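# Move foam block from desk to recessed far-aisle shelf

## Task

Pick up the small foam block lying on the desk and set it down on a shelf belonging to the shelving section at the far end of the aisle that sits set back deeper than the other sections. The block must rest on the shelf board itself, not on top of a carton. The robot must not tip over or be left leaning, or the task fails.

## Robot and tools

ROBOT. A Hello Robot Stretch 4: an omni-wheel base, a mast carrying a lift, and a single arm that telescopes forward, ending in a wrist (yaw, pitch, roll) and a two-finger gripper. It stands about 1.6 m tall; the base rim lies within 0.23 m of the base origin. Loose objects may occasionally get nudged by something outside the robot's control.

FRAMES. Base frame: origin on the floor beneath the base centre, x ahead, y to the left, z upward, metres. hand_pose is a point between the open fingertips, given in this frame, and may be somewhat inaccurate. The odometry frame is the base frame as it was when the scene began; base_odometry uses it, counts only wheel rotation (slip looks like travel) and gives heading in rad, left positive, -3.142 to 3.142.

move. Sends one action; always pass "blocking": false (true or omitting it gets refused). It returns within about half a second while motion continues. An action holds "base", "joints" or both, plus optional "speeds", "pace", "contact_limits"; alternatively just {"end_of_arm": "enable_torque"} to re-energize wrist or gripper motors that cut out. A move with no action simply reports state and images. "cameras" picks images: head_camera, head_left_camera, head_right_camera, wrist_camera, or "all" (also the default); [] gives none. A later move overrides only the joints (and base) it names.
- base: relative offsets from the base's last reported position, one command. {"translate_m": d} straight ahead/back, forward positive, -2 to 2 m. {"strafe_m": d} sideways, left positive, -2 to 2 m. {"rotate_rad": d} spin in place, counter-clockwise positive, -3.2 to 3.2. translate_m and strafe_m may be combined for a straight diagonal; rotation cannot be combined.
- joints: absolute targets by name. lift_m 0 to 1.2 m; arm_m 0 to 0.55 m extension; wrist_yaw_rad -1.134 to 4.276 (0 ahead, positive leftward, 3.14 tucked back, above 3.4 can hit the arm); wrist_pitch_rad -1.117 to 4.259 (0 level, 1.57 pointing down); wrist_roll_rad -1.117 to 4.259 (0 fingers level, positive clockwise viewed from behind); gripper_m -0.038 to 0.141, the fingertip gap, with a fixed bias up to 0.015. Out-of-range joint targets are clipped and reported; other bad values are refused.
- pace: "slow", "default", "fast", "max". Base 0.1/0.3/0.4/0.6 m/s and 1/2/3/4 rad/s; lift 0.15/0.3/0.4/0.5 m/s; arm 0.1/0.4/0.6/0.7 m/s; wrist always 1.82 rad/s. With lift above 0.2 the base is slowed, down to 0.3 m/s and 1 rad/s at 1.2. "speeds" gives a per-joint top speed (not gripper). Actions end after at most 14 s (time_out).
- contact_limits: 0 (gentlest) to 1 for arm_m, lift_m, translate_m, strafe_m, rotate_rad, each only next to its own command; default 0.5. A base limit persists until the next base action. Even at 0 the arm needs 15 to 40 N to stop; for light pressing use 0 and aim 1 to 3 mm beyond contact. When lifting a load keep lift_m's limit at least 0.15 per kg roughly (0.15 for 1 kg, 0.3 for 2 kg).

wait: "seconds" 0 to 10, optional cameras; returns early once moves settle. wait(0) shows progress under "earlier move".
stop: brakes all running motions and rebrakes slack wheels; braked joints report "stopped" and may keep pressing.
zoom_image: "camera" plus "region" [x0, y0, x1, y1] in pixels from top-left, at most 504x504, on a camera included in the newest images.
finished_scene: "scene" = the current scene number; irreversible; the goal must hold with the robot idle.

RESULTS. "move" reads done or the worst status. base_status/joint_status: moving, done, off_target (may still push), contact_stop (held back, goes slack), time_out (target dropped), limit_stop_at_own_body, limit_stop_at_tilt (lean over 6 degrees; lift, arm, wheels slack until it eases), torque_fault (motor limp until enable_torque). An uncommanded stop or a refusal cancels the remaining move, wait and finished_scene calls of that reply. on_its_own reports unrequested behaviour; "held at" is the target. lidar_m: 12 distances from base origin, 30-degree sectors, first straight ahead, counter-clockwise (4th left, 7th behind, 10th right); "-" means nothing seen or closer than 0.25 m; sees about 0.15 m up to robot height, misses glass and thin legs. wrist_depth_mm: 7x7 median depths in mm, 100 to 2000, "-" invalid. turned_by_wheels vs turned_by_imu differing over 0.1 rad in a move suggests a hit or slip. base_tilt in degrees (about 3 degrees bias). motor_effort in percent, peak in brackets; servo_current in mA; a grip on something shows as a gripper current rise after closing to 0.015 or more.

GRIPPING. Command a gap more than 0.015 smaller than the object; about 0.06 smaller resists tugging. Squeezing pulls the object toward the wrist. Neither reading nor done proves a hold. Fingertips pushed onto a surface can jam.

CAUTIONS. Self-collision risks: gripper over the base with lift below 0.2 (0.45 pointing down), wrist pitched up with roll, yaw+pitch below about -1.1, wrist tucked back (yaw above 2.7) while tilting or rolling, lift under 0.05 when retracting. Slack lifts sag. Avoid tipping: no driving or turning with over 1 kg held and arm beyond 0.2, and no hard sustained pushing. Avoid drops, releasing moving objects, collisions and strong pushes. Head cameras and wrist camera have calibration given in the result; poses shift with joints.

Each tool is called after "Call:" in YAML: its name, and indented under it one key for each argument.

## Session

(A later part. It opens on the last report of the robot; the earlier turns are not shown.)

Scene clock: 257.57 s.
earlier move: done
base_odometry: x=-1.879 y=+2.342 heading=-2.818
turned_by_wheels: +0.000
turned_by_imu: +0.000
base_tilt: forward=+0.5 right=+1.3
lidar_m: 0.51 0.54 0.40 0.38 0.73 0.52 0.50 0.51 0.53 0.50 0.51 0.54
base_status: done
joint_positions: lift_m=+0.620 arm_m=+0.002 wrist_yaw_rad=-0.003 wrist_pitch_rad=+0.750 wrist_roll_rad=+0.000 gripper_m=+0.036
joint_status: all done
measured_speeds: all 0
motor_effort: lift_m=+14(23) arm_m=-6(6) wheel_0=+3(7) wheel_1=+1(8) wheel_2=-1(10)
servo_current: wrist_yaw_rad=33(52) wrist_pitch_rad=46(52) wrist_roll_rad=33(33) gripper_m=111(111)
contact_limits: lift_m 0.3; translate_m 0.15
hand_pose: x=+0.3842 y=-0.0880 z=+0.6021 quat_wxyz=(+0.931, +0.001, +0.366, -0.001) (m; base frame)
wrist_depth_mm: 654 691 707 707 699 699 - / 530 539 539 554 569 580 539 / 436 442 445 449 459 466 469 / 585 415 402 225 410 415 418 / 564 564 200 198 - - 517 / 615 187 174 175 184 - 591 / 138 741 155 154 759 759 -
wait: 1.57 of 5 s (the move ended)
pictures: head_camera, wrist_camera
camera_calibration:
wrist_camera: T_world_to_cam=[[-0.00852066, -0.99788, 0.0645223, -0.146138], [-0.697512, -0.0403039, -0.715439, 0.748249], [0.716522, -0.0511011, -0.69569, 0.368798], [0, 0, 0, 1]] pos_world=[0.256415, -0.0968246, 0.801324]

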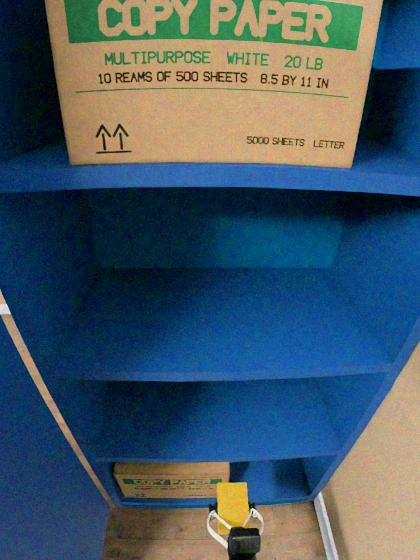

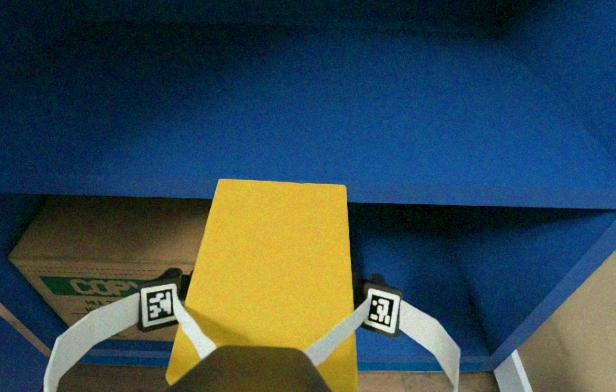

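Call:
move:
  joints: {"arm_m": 0.32}
  contact_limits: {"arm_m": 0.1}
  blocking: false
  cameras: []

Call:
wait:
  seconds: 4
  cameras: ["head_camera","wrist_camera"]

Call:
move:
  joints: {"lift_m": 0.59}
  contact_limits: {"lift_m": 0.1}
  pace: "slow"
  blocking: false
  cameras: []

Call:
wait:
  seconds: 3
  cameras: ["head_camera","wrist_camera", "head_right_camera"]

Scene clock: 271.27 s.
move: moving
base_odometry: x=-1.879 y=+2.342 heading=-2.818
turned_by_wheels: +0.000
turned_by_imu: -0.001
base_tilt: forward=+0.3 right=+1.4
lidar_m: 0.46 0.56 0.41 0.39 0.73 0.49 0.49 0.51 0.52 0.48 0.52 0.56
base_status: not commanded
joint_positions: lift_m=+0.620 arm_m=+0.054 wrist_yaw_rad=-0.003 wrist_pitch_rad=+0.750 wrist_roll_rad=+0.000 gripper_m=+0.036
joint_status: arm_m moving
measured_speeds: translate_m=+0.000 strafe_m=+0.000 rotate_rad=+0.000 lift_m=+0.000 arm_m=+0.198 wrist_yaw_rad=+0.000 wrist_pitch_rad=+0.000 wrist_roll_rad=+0.000
motor_effort: lift_m=+14(14) arm_m=+6(9) wheel_0=+3(3) wheel_1=+1(1) wheel_2=-1(1)
servo_current: wrist_yaw_rad=39(46) wrist_pitch_rad=33(52) wrist_roll_rad=26(33) gripper_m=104(111)
contact_limits: arm_m 0.1; lift_m 0.3; translate_m 0.15
hand_pose: x=+0.4362 y=-0.0880 z=+0.6021 quat_wxyz=(+0.931, +0.001, +0.366, -0.001) (m; base frame)
wrist_depth_mm: 654 654 668 676 676 676 - / 530 535 539 554 564 580 530 / 436 439 442 452 455 462 473 / 370 375 373 226 387 387 394 / 549 554 201 198 - - 480 / 517 187 175 175 184 - 521 / 138 654 155 154 - - -
pictures: none
No camera images: "cameras" was empty.

Scene clock: 272.83 s.
earlier move: done
base_odometry: x=-1.879 y=+2.342 heading=-2.818
turned_by_wheels: +0.000
turned_by_imu: +0.000
base_tilt: forward=+0.2 right=+1.5
lidar_m: 0.50 0.55 0.41 0.41 0.73 0.51 0.49 0.50 0.52 0.50 0.53 0.55
base_status: not commanded
joint_positions: lift_m=+0.620 arm_m=+0.320 wrist_yaw_rad=-0.003 wrist_pitch_rad=+0.750 wrist_roll_rad=+0.000 gripper_m=+0.036
joint_status: all done
measured_speeds: all 0
motor_effort: lift_m=+14(14) arm_m=+6(9) wheel_0=+3(3) wheel_1=+1(1) wheel_2=-1(1)
servo_current: wrist_yaw_rad=46(46) wrist_pitch_rad=26(65) wrist_roll_rad=26(39) gripper_m=98(111)
contact_limits: arm_m 0.1; lift_m 0.3; translate_m 0.15
hand_pose: x=+0.7015 y=-0.0880 z=+0.6021 quat_wxyz=(+0.931, +0.001, +0.366, -0.001) (m; base frame)
wrist_depth_mm: 430 418 421 421 418 418 424 / 466 469 469 469 469 466 466 / 433 433 439 449 455 462 469 / 364 368 359 225 384 387 392 / 315 319 200 198 329 334 338 / 279 186 174 175 188 294 296 / 244 252 154 154 259 254 267
wait: 1.57 of 4 s (the move ended)
pictures: head_camera, wrist_camera
camera_calibration:
wrist_camera: T_world_to_cam=[[-0.00852066, -0.99788, 0.0645223, -0.143434], [-0.697512, -0.0403039, -0.715439, 0.969569], [0.716522, -0.0511011, -0.69569, 0.141445], [0, 0, 0, 1]] pos_world=[0.573715, -0.0968246, 0.801324]

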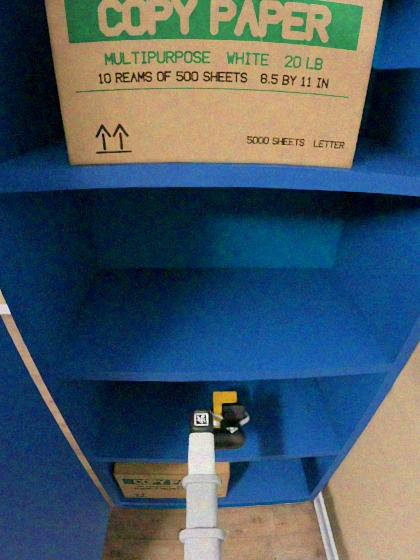

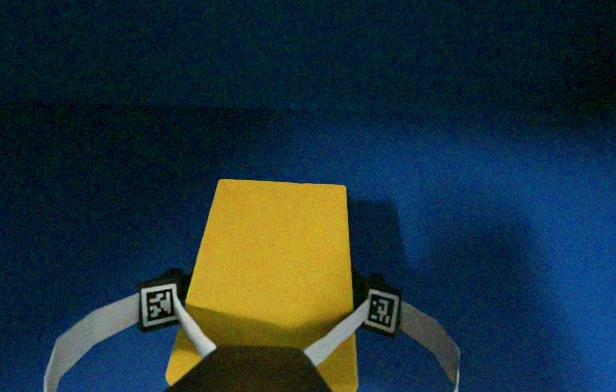

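Scene clock: 273.33 s.
move: moving
base_odometry: x=-1.879 y=+2.342 heading=-2.818
turned_by_wheels: +0.000
turned_by_imu: +0.000
base_tilt: forward=+0.3 right=+1.3
lidar_m: 0.52 0.56 0.41 0.41 0.73 0.52 0.49 0.52 0.54 0.50 0.53 0.55
base_status: not commanded
joint_positions: lift_m=+0.597 arm_m=+0.320 wrist_yaw_rad=-0.003 wrist_pitch_rad=+0.750 wrist_roll_rad=+0.000 gripper_m=+0.036
joint_status: lift_m moving
measured_speeds: translate_m=+0.000 strafe_m=+0.000 rotate_rad=+0.000 lift_m=-0.056 arm_m=+0.000 wrist_yaw_rad=+0.000 wrist_pitch_rad=+0.000 wrist_roll_rad=+0.000
motor_effort: lift_m=+15(15) arm_m=+6(7) wheel_0=+3(3) wheel_1=+1(1) wheel_2=-1(1)
servo_current: wrist_yaw_rad=39(46) wrist_pitch_rad=33(46) wrist_roll_rad=33(33) gripper_m=104(111)
contact_limits: arm_m 0.1; lift_m 0.1; translate_m 0.15
hand_pose: x=+0.7015 y=-0.0880 z=+0.5791 quat_wxyz=(+0.931, +0.001, +0.366, -0.001) (m; base frame)
wrist_depth_mm: 427 418 421 418 418 418 424 / 459 459 459 462 466 466 466 / 394 399 407 410 415 421 430 / 334 340 330 226 351 355 357 / 290 293 200 198 304 304 309 / 253 186 174 175 188 270 270 / 224 230 155 155 236 234 245
pictures: none
No camera images: "cameras" was empty.

Scene clock: 273.90 s.
earlier move: done
base_odometry: x=-1.879 y=+2.342 heading=-2.818
turned_by_wheels: +0.000
turned_by_imu: +0.000
base_tilt: forward=+0.2 right=+1.4
lidar_m: 0.49 0.54 0.39 0.40 0.72 0.50 0.49 0.53 0.53 0.49 0.53 0.53
base_status: not commanded
joint_positions: lift_m=+0.590 arm_m=+0.320 wrist_yaw_rad=-0.003 wrist_pitch_rad=+0.750 wrist_roll_rad=+0.000 gripper_m=+0.036
joint_status: all done
measured_speeds: all 0
motor_effort: lift_m=+14(16) arm_m=+6(7) wheel_0=+3(3) wheel_1=+1(1) wheel_2=-1(1)
servo_current: wrist_yaw_rad=39(46) wrist_pitch_rad=39(52) wrist_roll_rad=33(33) gripper_m=111(111)
contact_limits: arm_m 0.1; lift_m 0.1; translate_m 0.15
hand_pose: x=+0.7015 y=-0.0880 z=+0.5721 quat_wxyz=(+0.931, +0.001, +0.366, -0.001) (m; base frame)
wrist_depth_mm: 427 421 421 418 418 418 421 / 445 452 455 459 459 462 466 / 382 384 389 399 402 407 418 / 322 325 317 226 340 343 347 / 279 282 200 198 294 296 300 / 247 187 174 175 187 259 260 / 215 222 155 154 229 226 236
wait: 0.57 of 3 s (the move ended)
pictures: head_camera, head_right_camera, wrist_camera
camera_calibration:
wrist_camera: T_world_to_cam=[[-0.00852066, -0.99788, 0.0645223, -0.141498], [-0.697512, -0.0403039, -0.715439, 0.948106], [0.716522, -0.0511011, -0.69569, 0.120575], [0, 0, 0, 1]] pos_world=[0.573715, -0.0968246, 0.771324]

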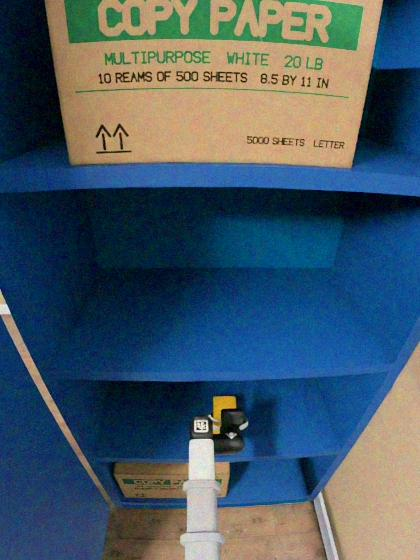

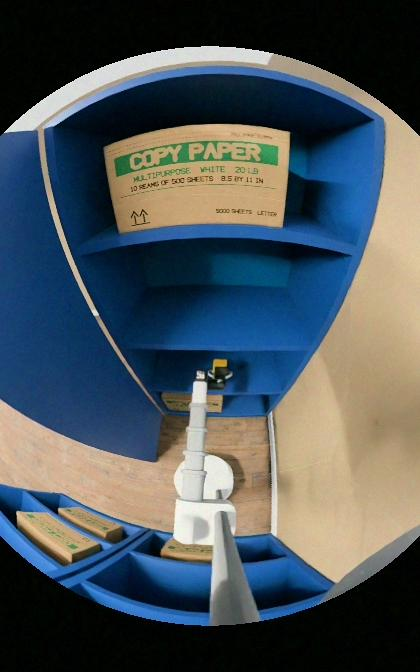

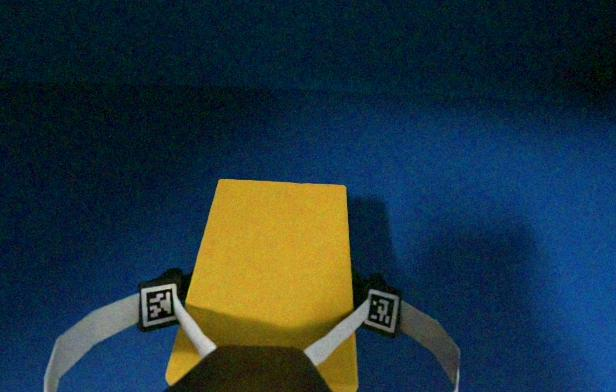

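Call:
move:
  joints: {"lift_m": 0.584}
  contact_limits: {"lift_m": 0}
  pace: "slow"
  blocking: false
  cameras: []

Call:
wait:
  seconds: 2
  cameras: ["wrist_camera", "head_camera"]

Call:
zoom_image:
  camera: "head_camera"
  region: [170, 370, 280, 470]

Scene clock: 282.27 s.
move: moving
base_odometry: x=-1.879 y=+2.342 heading=-2.818
turned_by_wheels: +0.000
turned_by_imu: -0.001
base_tilt: forward=+0.4 right=+1.3
lidar_m: 0.51 0.54 0.41 0.41 0.74 0.52 0.49 0.50 0.53 0.50 0.54 0.54
base_status: not commanded
joint_positions: lift_m=+0.584 arm_m=+0.320 wrist_yaw_rad=-0.003 wrist_pitch_rad=+0.750 wrist_roll_rad=+0.000 gripper_m=+0.036
joint_status: lift_m moving
measured_speeds: all 0
motor_effort: lift_m=+13(14) arm_m=+6(7) wheel_0=+3(3) wheel_1=+1(1) wheel_2=-1(1)
servo_current: wrist_yaw_rad=46(46) wrist_pitch_rad=46(46) wrist_roll_rad=26(33) gripper_m=98(111)
contact_limits: arm_m 0.1; lift_m 0; translate_m 0.15
hand_pose: x=+0.7015 y=-0.0880 z=+0.5661 quat_wxyz=(+0.931, +0.001, +0.366, -0.001) (m; base frame)
wrist_depth_mm: 427 418 418 421 418 418 421 / 449 449 452 455 459 455 459 / 370 375 379 384 394 397 407 / 314 319 310 226 329 336 336 / 271 276 200 198 285 289 291 / 240 186 174 175 187 254 255 / 211 216 154 154 223 221 231
pictures: none
No camera images: "cameras" was empty.

Scene clock: 282.40 s.
earlier move: done
base_odometry: x=-1.879 y=+2.342 heading=-2.818
turned_by_wheels: +0.000
turned_by_imu: +0.000
base_tilt: forward=+0.3 right=+1.4
lidar_m: 0.51 0.55 0.40 0.42 0.72 0.50 0.49 0.50 0.53 0.47 0.52 0.54
base_status: not commanded
joint_positions: lift_m=+0.584 arm_m=+0.320 wrist_yaw_rad=-0.003 wrist_pitch_rad=+0.750 wrist_roll_rad=+0.000 gripper_m=+0.036
joint_status: all done
measured_speeds: all 0
motor_effort: lift_m=+14(14) arm_m=+6(7) wheel_0=+3(3) wheel_1=+1(1) wheel_2=-1(1)
servo_current: wrist_yaw_rad=39(46) wrist_pitch_rad=33(46) wrist_roll_rad=26(33) gripper_m=104(111)
contact_limits: arm_m 0.1; lift_m 0; translate_m 0.15
hand_pose: x=+0.7015 y=-0.0880 z=+0.5661 quat_wxyz=(+0.931, +0.001, +0.366, -0.001) (m; base frame)
wrist_depth_mm: 427 418 418 418 415 418 424 / 445 445 449 455 459 455 459 / 370 375 382 384 394 399 404 / 314 319 310 226 329 334 338 / 273 276 200 198 285 289 290 / 240 186 174 175 186 253 254 / 211 216 155 155 223 220 230
wait: 0.13 of 2 s (the move ended)
pictures: head_camera, wrist_camera
camera_calibration:
wrist_camera: T_world_to_cam=[[-0.00852066, -0.99788, 0.0645223, -0.141111], [-0.697512, -0.0403039, -0.715439, 0.943813], [0.716522, -0.0511011, -0.69569, 0.1164], [0, 0, 0, 1]] pos_world=[0.573715, -0.0968246, 0.765324]

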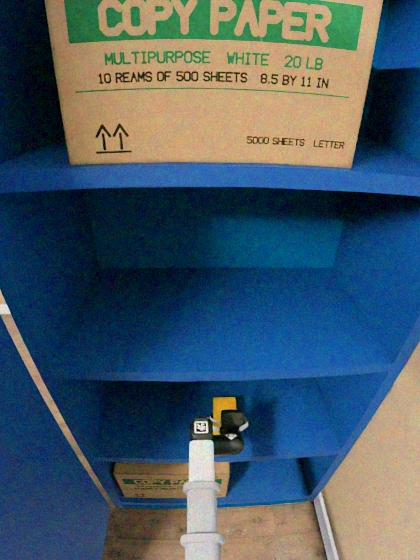

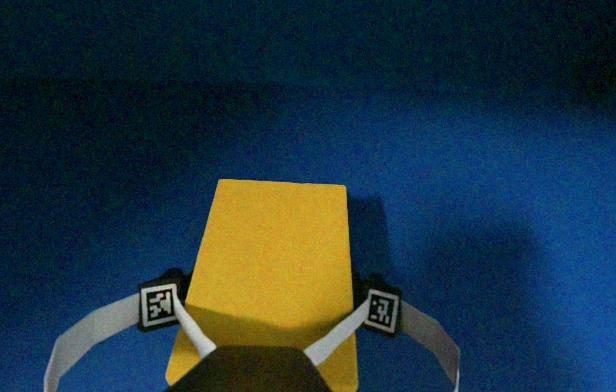

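Scaled by 4.582 from the camera's 420x560 image, which has a finer 1200x1600 frame.

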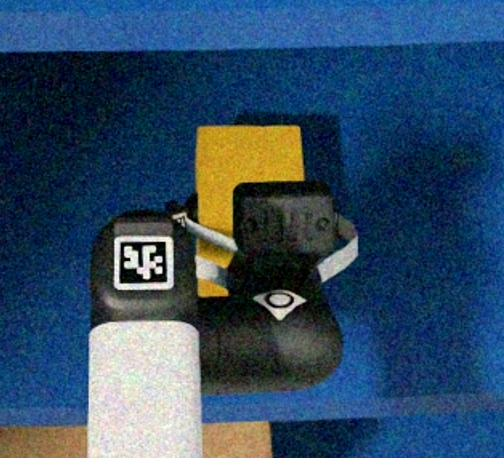

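Call:
move:
  joints: {"lift_m": 0.579}
  contact_limits: {"lift_m": 0}
  pace: "slow"
  blocking: false
  cameras: []

Call:
wait:
  seconds: 2
  cameras: ["wrist_camera"]

Call:
zoom_image:
  camera: "wrist_camera"
  region: [130, 150, 450, 392]

Scene clock: 298.27 s.
move: moving
base_odometry: x=-1.879 y=+2.342 heading=-2.818
turned_by_wheels: +0.000
turned_by_imu: -0.001
base_tilt: forward=+0.2 right=+1.3
lidar_m: 0.50 0.55 0.40 0.40 0.73 0.52 0.48 0.51 0.53 0.49 0.50 0.52
base_status: not commanded
joint_positions: lift_m=+0.579 arm_m=+0.320 wrist_yaw_rad=-0.003 wrist_pitch_rad=+0.750 wrist_roll_rad=+0.000 gripper_m=+0.036
joint_status: lift_m moving
measured_speeds: all 0
motor_effort: lift_m=+14(15) arm_m=+6(6) wheel_0=+3(3) wheel_1=+1(1) wheel_2=-1(1)
servo_current: wrist_yaw_rad=39(46) wrist_pitch_rad=39(52) wrist_roll_rad=26(33) gripper_m=104(111)
contact_limits: arm_m 0.1; lift_m 0; translate_m 0.15
hand_pose: x=+0.7015 y=-0.0880 z=+0.5611 quat_wxyz=(+0.931, +0.001, +0.366, -0.001) (m; base frame)
wrist_depth_mm: 427 418 421 421 418 421 424 / 442 449 449 449 452 455 455 / 362 364 368 377 384 389 397 / 307 310 303 225 324 329 332 / 266 270 200 198 278 283 283 / 236 186 174 175 187 247 249 / 208 208 154 155 217 216 226
pictures: none
No camera images: "cameras" was empty.

Scene clock: 298.37 s.
earlier move: done
base_odometry: x=-1.879 y=+2.342 heading=-2.818
turned_by_wheels: +0.000
turned_by_imu: +0.000
base_tilt: forward=+0.4 right=+1.4
lidar_m: 0.52 0.54 0.40 0.39 0.74 0.51 0.49 0.52 0.52 0.50 0.53 0.54
base_status: not commanded
joint_positions: lift_m=+0.579 arm_m=+0.320 wrist_yaw_rad=-0.003 wrist_pitch_rad=+0.750 wrist_roll_rad=+0.000 gripper_m=+0.036
joint_status: all done
measured_speeds: all 0
motor_effort: lift_m=+13(15) arm_m=+6(6) wheel_0=+3(3) wheel_1=+1(1) wheel_2=-1(1)
servo_current: wrist_yaw_rad=33(46) wrist_pitch_rad=46(52) wrist_roll_rad=33(33) gripper_m=91(111)
contact_limits: arm_m 0.1; lift_m 0; translate_m 0.15
hand_pose: x=+0.7015 y=-0.0880 z=+0.5611 quat_wxyz=(+0.931, +0.001, +0.366, -0.001) (m; base frame)
wrist_depth_mm: 427 421 421 418 418 421 424 / 442 449 449 449 452 455 452 / 364 366 370 377 382 389 397 / 306 312 303 226 324 329 329 / 266 270 200 198 278 281 285 / 235 186 174 175 188 248 249 / 209 208 154 154 219 215 226
wait: 0.10 of 2 s (the move ended)
pictures: wrist_camera
camera_calibration:
wrist_camera: T_world_to_cam=[[-0.00852066, -0.99788, 0.0645223, -0.140789], [-0.697512, -0.0403039, -0.715439, 0.940236], [0.716522, -0.0511011, -0.69569, 0.112922], [0, 0, 0, 1]] pos_world=[0.573715, -0.0968246, 0.760324]

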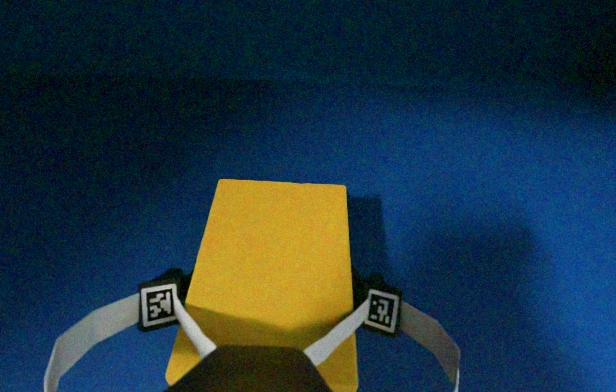

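Scaled by 1.575.

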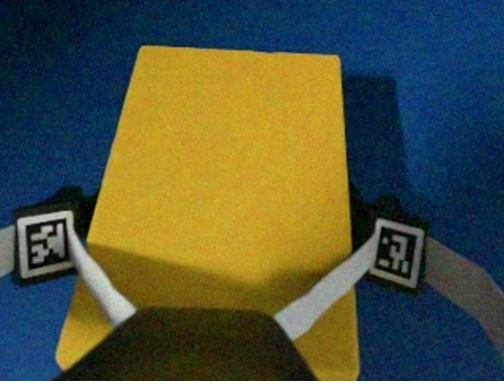

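Call:
move:
  joints: {"lift_m": 0.574}
  contact_limits: {"lift_m": 0}
  pace: "slow"
  blocking: false
  cameras: []

Call:
wait:
  seconds: 2
  cameras: ["wrist_camera"]

Call:
zoom_image:
  camera: "wrist_camera"
  region: [130, 150, 450, 392]

Scene clock: 312.77 s.
move: moving
base_odometry: x=-1.879 y=+2.342 heading=-2.818
turned_by_wheels: +0.000
turned_by_imu: -0.001
base_tilt: forward=+0.4 right=+1.3
lidar_m: 0.51 0.53 0.40 0.41 0.71 0.50 0.47 0.49 0.52 0.49 0.53 0.52
base_status: not commanded
joint_positions: lift_m=+0.575 arm_m=+0.320 wrist_yaw_rad=-0.003 wrist_pitch_rad=+0.750 wrist_roll_rad=+0.000 gripper_m=+0.036
joint_status: lift_m moving
measured_speeds: all 0
motor_effort: lift_m=+9(13) arm_m=+6(7) wheel_0=+3(3) wheel_1=+1(1) wheel_2=-1(1)
servo_current: wrist_yaw_rad=33(46) wrist_pitch_rad=39(52) wrist_roll_rad=33(33) gripper_m=98(111)
contact_limits: arm_m 0.1; lift_m 0; translate_m 0.15
hand_pose: x=+0.7015 y=-0.0880 z=+0.5564 quat_wxyz=(+0.931, +0.001, +0.366, -0.001) (m; base frame)
wrist_depth_mm: 427 418 421 418 418 415 424 / 442 449 449 445 449 455 455 / 359 366 370 375 384 387 399 / 307 309 301 228 322 325 330 / 264 268 200 198 277 279 282 / 233 186 172 174 188 245 247 / 206 206 153 153 216 213 224
pictures: none
No camera images: "cameras" was empty.

Scene clock: 312.87 s.
earlier move: done
base_odometry: x=-1.879 y=+2.342 heading=-2.818
turned_by_wheels: +0.000
turned_by_imu: +0.000
base_tilt: forward=+0.3 right=+1.6
lidar_m: 0.50 0.55 0.40 0.40 0.73 0.51 0.49 0.52 0.54 0.50 0.54 0.55
base_status: not commanded
joint_positions: lift_m=+0.575 arm_m=+0.320 wrist_yaw_rad=-0.003 wrist_pitch_rad=+0.750 wrist_roll_rad=+0.000 gripper_m=+0.036
joint_status: all done
measured_speeds: all 0
motor_effort: lift_m=+11(13) arm_m=+6(7) wheel_0=+3(3) wheel_1=+1(1) wheel_2=-1(1)
servo_current: wrist_yaw_rad=39(46) wrist_pitch_rad=46(52) wrist_roll_rad=33(33) gripper_m=91(111)
contact_limits: arm_m 0.1; lift_m 0; translate_m 0.15
hand_pose: x=+0.7015 y=-0.0880 z=+0.5564 quat_wxyz=(+0.931, +0.001, +0.366, -0.001) (m; base frame)
wrist_depth_mm: 427 418 418 418 415 415 418 / 442 449 452 445 452 455 455 / 359 366 368 379 382 389 394 / 306 309 301 228 322 325 330 / 264 267 200 198 277 281 282 / 233 186 173 174 188 245 246 / 206 206 153 153 216 213 224
wait: 0.10 of 2 s (the move ended)
pictures: wrist_camera
camera_calibration:
wrist_camera: T_world_to_cam=[[-0.00852066, -0.99788, 0.0645223, -0.140479], [-0.697512, -0.0403039, -0.715439, 0.936802], [0.716522, -0.0511011, -0.69569, 0.109583], [0, 0, 0, 1]] pos_world=[0.573715, -0.0968246, 0.755524]

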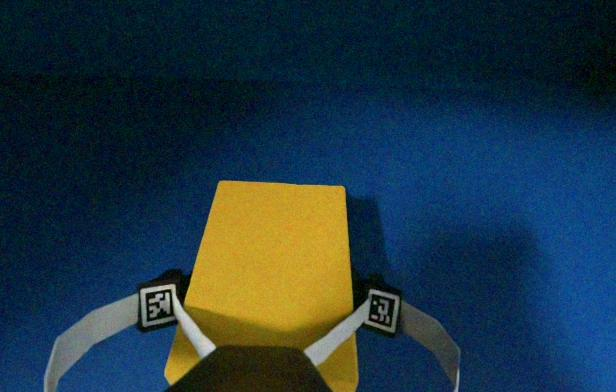

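Scaled by 1.575.

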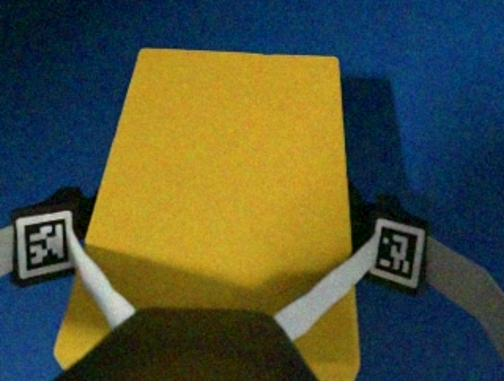

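Call:
move:
  joints: {"gripper_m": 0.13}
  pace: "slow"
  blocking: false
  cameras: []

Call:
wait:
  seconds: 4
  cameras: ["wrist_camera"]

Call:
move:
  joints: {"lift_m": 0.67}
  contact_limits: {"lift_m": 0.2}
  pace: "slow"
  blocking: false
  cameras: []

Call:
wait:
  seconds: 3
  cameras: ["wrist_camera"]

Call:
move:
  joints: {"arm_m": 0.05}
  blocking: false
  cameras: []

Call:
wait:
  seconds: 3
  cameras: ["wrist_camera", "head_camera"]

Scene clock: 323.50 s.
move: moving
base_odometry: x=-1.879 y=+2.342 heading=-2.818
turned_by_wheels: +0.000
turned_by_imu: -0.001
base_tilt: forward=+0.4 right=+1.1
lidar_m: 0.51 0.55 0.40 0.42 0.75 0.50 0.48 0.50 0.52 0.51 0.54 0.54
base_status: not commanded
joint_positions: lift_m=+0.575 arm_m=+0.320 wrist_yaw_rad=-0.003 wrist_pitch_rad=+0.750 wrist_roll_rad=+0.000 gripper_m=+0.046
joint_status: gripper_m moving
measured_speeds: all 0
motor_effort: lift_m=+11(11) arm_m=+6(6) wheel_0=+3(3) wheel_1=+1(1) wheel_2=+0(1)
servo_current: wrist_yaw_rad=39(39) wrist_pitch_rad=39(46) wrist_roll_rad=26(33) gripper_m=52(91)
contact_limits: arm_m 0.1; lift_m 0; translate_m 0.15
hand_pose: x=+0.7015 y=-0.0880 z=+0.5564 quat_wxyz=(+0.931, +0.001, +0.366, -0.001) (m; base frame)
wrist_depth_mm: 421 415 418 418 421 418 424 / 442 442 445 455 455 459 462 / 366 373 377 379 392 397 404 / 310 314 298 232 324 332 334 / 267 271 202 200 279 283 285 / 236 189 174 176 188 247 250 / 208 207 157 157 213 220 225
pictures: none
No camera images: "cameras" was empty.

Scene clock: 327.03 s.
earlier move: done
base_odometry: x=-1.879 y=+2.342 heading=-2.818
turned_by_wheels: +0.000
turned_by_imu: -0.001
base_tilt: forward=+0.3 right=+1.3
lidar_m: 0.50 0.55 0.41 0.40 0.71 0.50 0.50 0.51 0.54 0.50 0.51 0.55
base_status: not commanded
joint_positions: lift_m=+0.575 arm_m=+0.320 wrist_yaw_rad=-0.003 wrist_pitch_rad=+0.749 wrist_roll_rad=+0.000 gripper_m=+0.130
joint_status: all done
measured_speeds: all 0
motor_effort: lift_m=+11(11) arm_m=+6(7) wheel_0=+3(3) wheel_1=+1(1) wheel_2=-1(1)
servo_current: wrist_yaw_rad=46(46) wrist_pitch_rad=46(65) wrist_roll_rad=33(39) gripper_m=46(91)
contact_limits: arm_m 0.1; lift_m 0; translate_m 0.15
hand_pose: x=+0.7016 y=-0.0880 z=+0.5565 quat_wxyz=(+0.931, +0.001, +0.366, -0.001) (m; base frame)
wrist_depth_mm: 418 415 418 418 418 418 430 / 445 449 455 455 455 459 473 / 377 382 384 392 399 407 413 / 317 320 312 237 330 336 340 / 273 276 208 205 285 286 289 / 238 195 178 180 200 251 251 / 216 213 160 163 216 222 229
wait: 3.53 of 4 s (the move ended)
pictures: wrist_camera
camera_calibration:
wrist_camera: T_world_to_cam=[[-0.00857542, -0.99788, 0.0645143, -0.140448], [-0.696905, -0.0403034, -0.71603, 0.936971], [0.717113, -0.0511006, -0.695082, 0.108853], [0, 0, 0, 1]] pos_world=[0.573715, -0.0968246, 0.755622]

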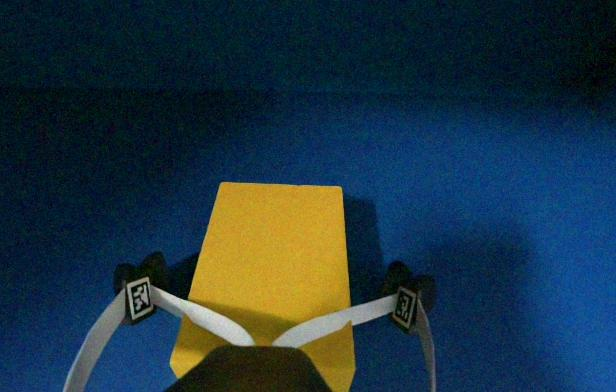

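Scene clock: 327.53 s.
move: moving
base_odometry: x=-1.879 y=+2.342 heading=-2.818
turned_by_wheels: +0.000
turned_by_imu: +0.000
base_tilt: forward=+0.2 right=+1.4
lidar_m: 0.52 0.53 0.40 0.40 0.74 0.50 0.49 0.50 0.53 0.50 0.52 0.55
base_status: not commanded
joint_positions: lift_m=+0.600 arm_m=+0.320 wrist_yaw_rad=-0.003 wrist_pitch_rad=+0.749 wrist_roll_rad=+0.000 gripper_m=+0.130
joint_status: lift_m moving
measured_speeds: translate_m=+0.000 strafe_m=+0.000 rotate_rad=+0.000 lift_m=+0.099 arm_m=+0.000 wrist_yaw_rad=+0.000 wrist_pitch_rad=+0.001 wrist_roll_rad=+0.000
motor_effort: lift_m=+27(27) arm_m=+6(6) wheel_0=+3(3) wheel_1=+1(1) wheel_2=-1(1)
servo_current: wrist_yaw_rad=39(46) wrist_pitch_rad=39(52) wrist_roll_rad=33(33) gripper_m=46(52)
contact_limits: arm_m 0.1; lift_m 0.2; translate_m 0.15
hand_pose: x=+0.7016 y=-0.0880 z=+0.5816 quat_wxyz=(+0.931, +0.001, +0.366, -0.001) (m; base frame)
wrist_depth_mm: 421 421 421 421 421 421 430 / 452 459 455 462 466 473 473 / 394 402 404 404 415 421 430 / 332 336 340 345 347 351 355 / 287 293 232 222 300 303 306 / 254 245 195 195 202 266 268 / 227 225 180 179 236 237 243
pictures: none
No camera images: "cameras" was empty.

Scene clock: 328.70 s.
earlier move: done
base_odometry: x=-1.879 y=+2.342 heading=-2.818
turned_by_wheels: +0.000
turned_by_imu: +0.000
base_tilt: forward=+0.4 right=+1.4
lidar_m: 0.52 0.56 0.41 0.38 0.72 0.49 0.48 0.52 0.52 0.50 0.52 0.54
base_status: not commanded
joint_positions: lift_m=+0.670 arm_m=+0.320 wrist_yaw_rad=-0.003 wrist_pitch_rad=+0.749 wrist_roll_rad=+0.000 gripper_m=+0.130
joint_status: all done
measured_speeds: all 0
motor_effort: lift_m=+24(27) arm_m=+6(6) wheel_0=+3(3) wheel_1=+1(1) wheel_2=-1(1)
servo_current: wrist_yaw_rad=39(46) wrist_pitch_rad=26(59) wrist_roll_rad=26(33) gripper_m=46(52)
contact_limits: arm_m 0.1; lift_m 0.2; translate_m 0.15
hand_pose: x=+0.7016 y=-0.0880 z=+0.6514 quat_wxyz=(+0.931, +0.001, +0.366, -0.001) (m; base frame)
wrist_depth_mm: 421 418 421 421 424 424 433 / 462 466 469 473 473 473 469 / 504 504 504 517 521 521 517 / 436 439 442 449 455 462 466 / 375 379 384 392 394 397 399 / 332 319 281 278 216 347 349 / 298 298 301 - 309 310 317
wait: 1.17 of 3 s (the move ended)
pictures: wrist_camera
camera_calibration:
wrist_camera: T_world_to_cam=[[-0.00855717, -0.99788, 0.064517, -0.146577], [-0.697107, -0.0403036, -0.715833, 1.0048], [0.716916, -0.0511007, -0.695284, 0.175032], [0, 0, 0, 1]] pos_world=[0.573715, -0.0968246, 0.850423]

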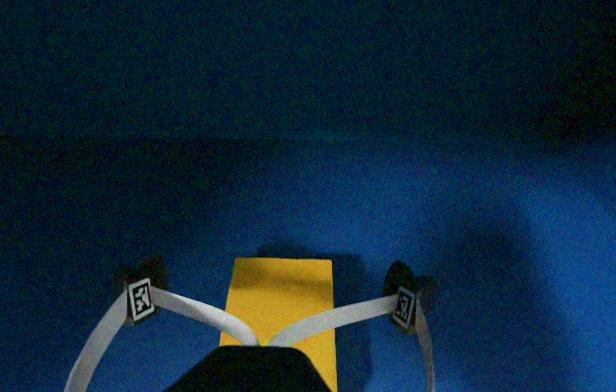

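Scene clock: 329.20 s.
move: moving
base_odometry: x=-1.879 y=+2.342 heading=-2.818
turned_by_wheels: +0.000
turned_by_imu: +0.000
base_tilt: forward=+0.4 right=+1.4
lidar_m: 0.51 0.54 0.40 0.41 0.71 0.51 0.49 0.51 0.54 0.49 0.52 0.55
base_status: not commanded
joint_positions: lift_m=+0.670 arm_m=+0.268 wrist_yaw_rad=-0.003 wrist_pitch_rad=+0.749 wrist_roll_rad=+0.000 gripper_m=+0.130
joint_status: arm_m moving
measured_speeds: translate_m=+0.000 strafe_m=+0.000 rotate_rad=+0.000 lift_m=+0.000 arm_m=-0.198 wrist_yaw_rad=+0.000 wrist_pitch_rad=+0.000 wrist_roll_rad=+0.000
motor_effort: lift_m=+24(24) arm_m=-7(9) wheel_0=+3(3) wheel_1=+1(1) wheel_2=-1(1)
servo_current: wrist_yaw_rad=39(39) wrist_pitch_rad=39(52) wrist_roll_rad=20(33) gripper_m=46(52)
contact_limits: lift_m 0.2; translate_m 0.15
hand_pose: x=+0.6496 y=-0.0880 z=+0.6514 quat_wxyz=(+0.931, +0.001, +0.366, -0.001) (m; base frame)
wrist_depth_mm: 473 469 466 466 466 462 473 / 521 521 521 521 525 521 504 / 517 521 521 535 544 549 539 / 436 442 445 452 455 462 469 / 377 384 375 320 394 397 399 / 332 322 282 282 216 349 351 / 297 301 303 - 309 309 319
pictures: none
No camera images: "cameras" was empty.

Scene clock: 330.63 s.
earlier move: done
base_odometry: x=-1.879 y=+2.342 heading=-2.818
turned_by_wheels: +0.000
turned_by_imu: +0.000
base_tilt: forward=+0.5 right=+1.3
lidar_m: 0.50 0.56 0.38 0.41 0.71 0.52 0.48 0.52 0.52 0.50 0.53 0.53
base_status: not commanded
joint_positions: lift_m=+0.670 arm_m=+0.050 wrist_yaw_rad=-0.003 wrist_pitch_rad=+0.749 wrist_roll_rad=+0.000 gripper_m=+0.130
joint_status: all done
measured_speeds: all 0
motor_effort: lift_m=+24(24) arm_m=-6(9) wheel_0=+3(3) wheel_1=+1(1) wheel_2=-1(1)
servo_current: wrist_yaw_rad=46(46) wrist_pitch_rad=26(52) wrist_roll_rad=26(33) gripper_m=46(52)
contact_limits: lift_m 0.2; translate_m 0.15
hand_pose: x=+0.4320 y=-0.0880 z=+0.6514 quat_wxyz=(+0.931, +0.001, +0.366, -0.001) (m; base frame)
wrist_depth_mm: 668 683 683 683 691 691 - / 609 640 647 661 668 668 508 / 517 521 525 449 544 549 512 / 436 439 445 445 455 459 469 / 404 407 410 410 413 418 421 / 559 535 559 559 195 - 517 / 615 647 615 - - - -
wait: 1.43 of 3 s (the move ended)
pictures: head_camera, wrist_camera
camera_calibration:
wrist_camera: T_world_to_cam=[[-0.00854804, -0.99788, 0.0645183, -0.148887], [-0.697208, -0.0403037, -0.715735, 0.816876], [0.716817, -0.0511008, -0.695386, 0.368358], [0, 0, 0, 1]] pos_world=[0.304215, -0.0968246, 0.850423]

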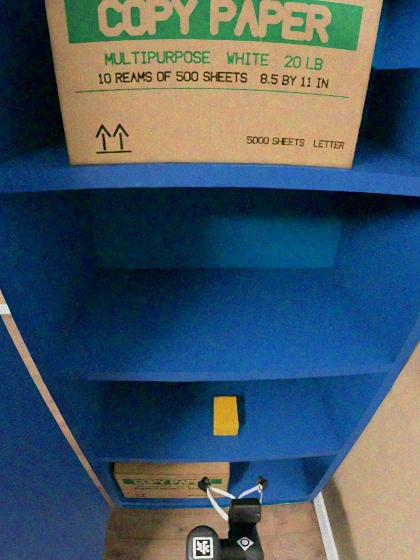

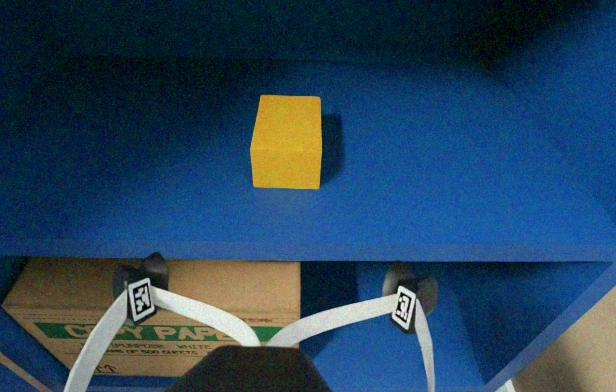

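Call:
finished_scene:
  scene: 1

The scene is finished: the task was done.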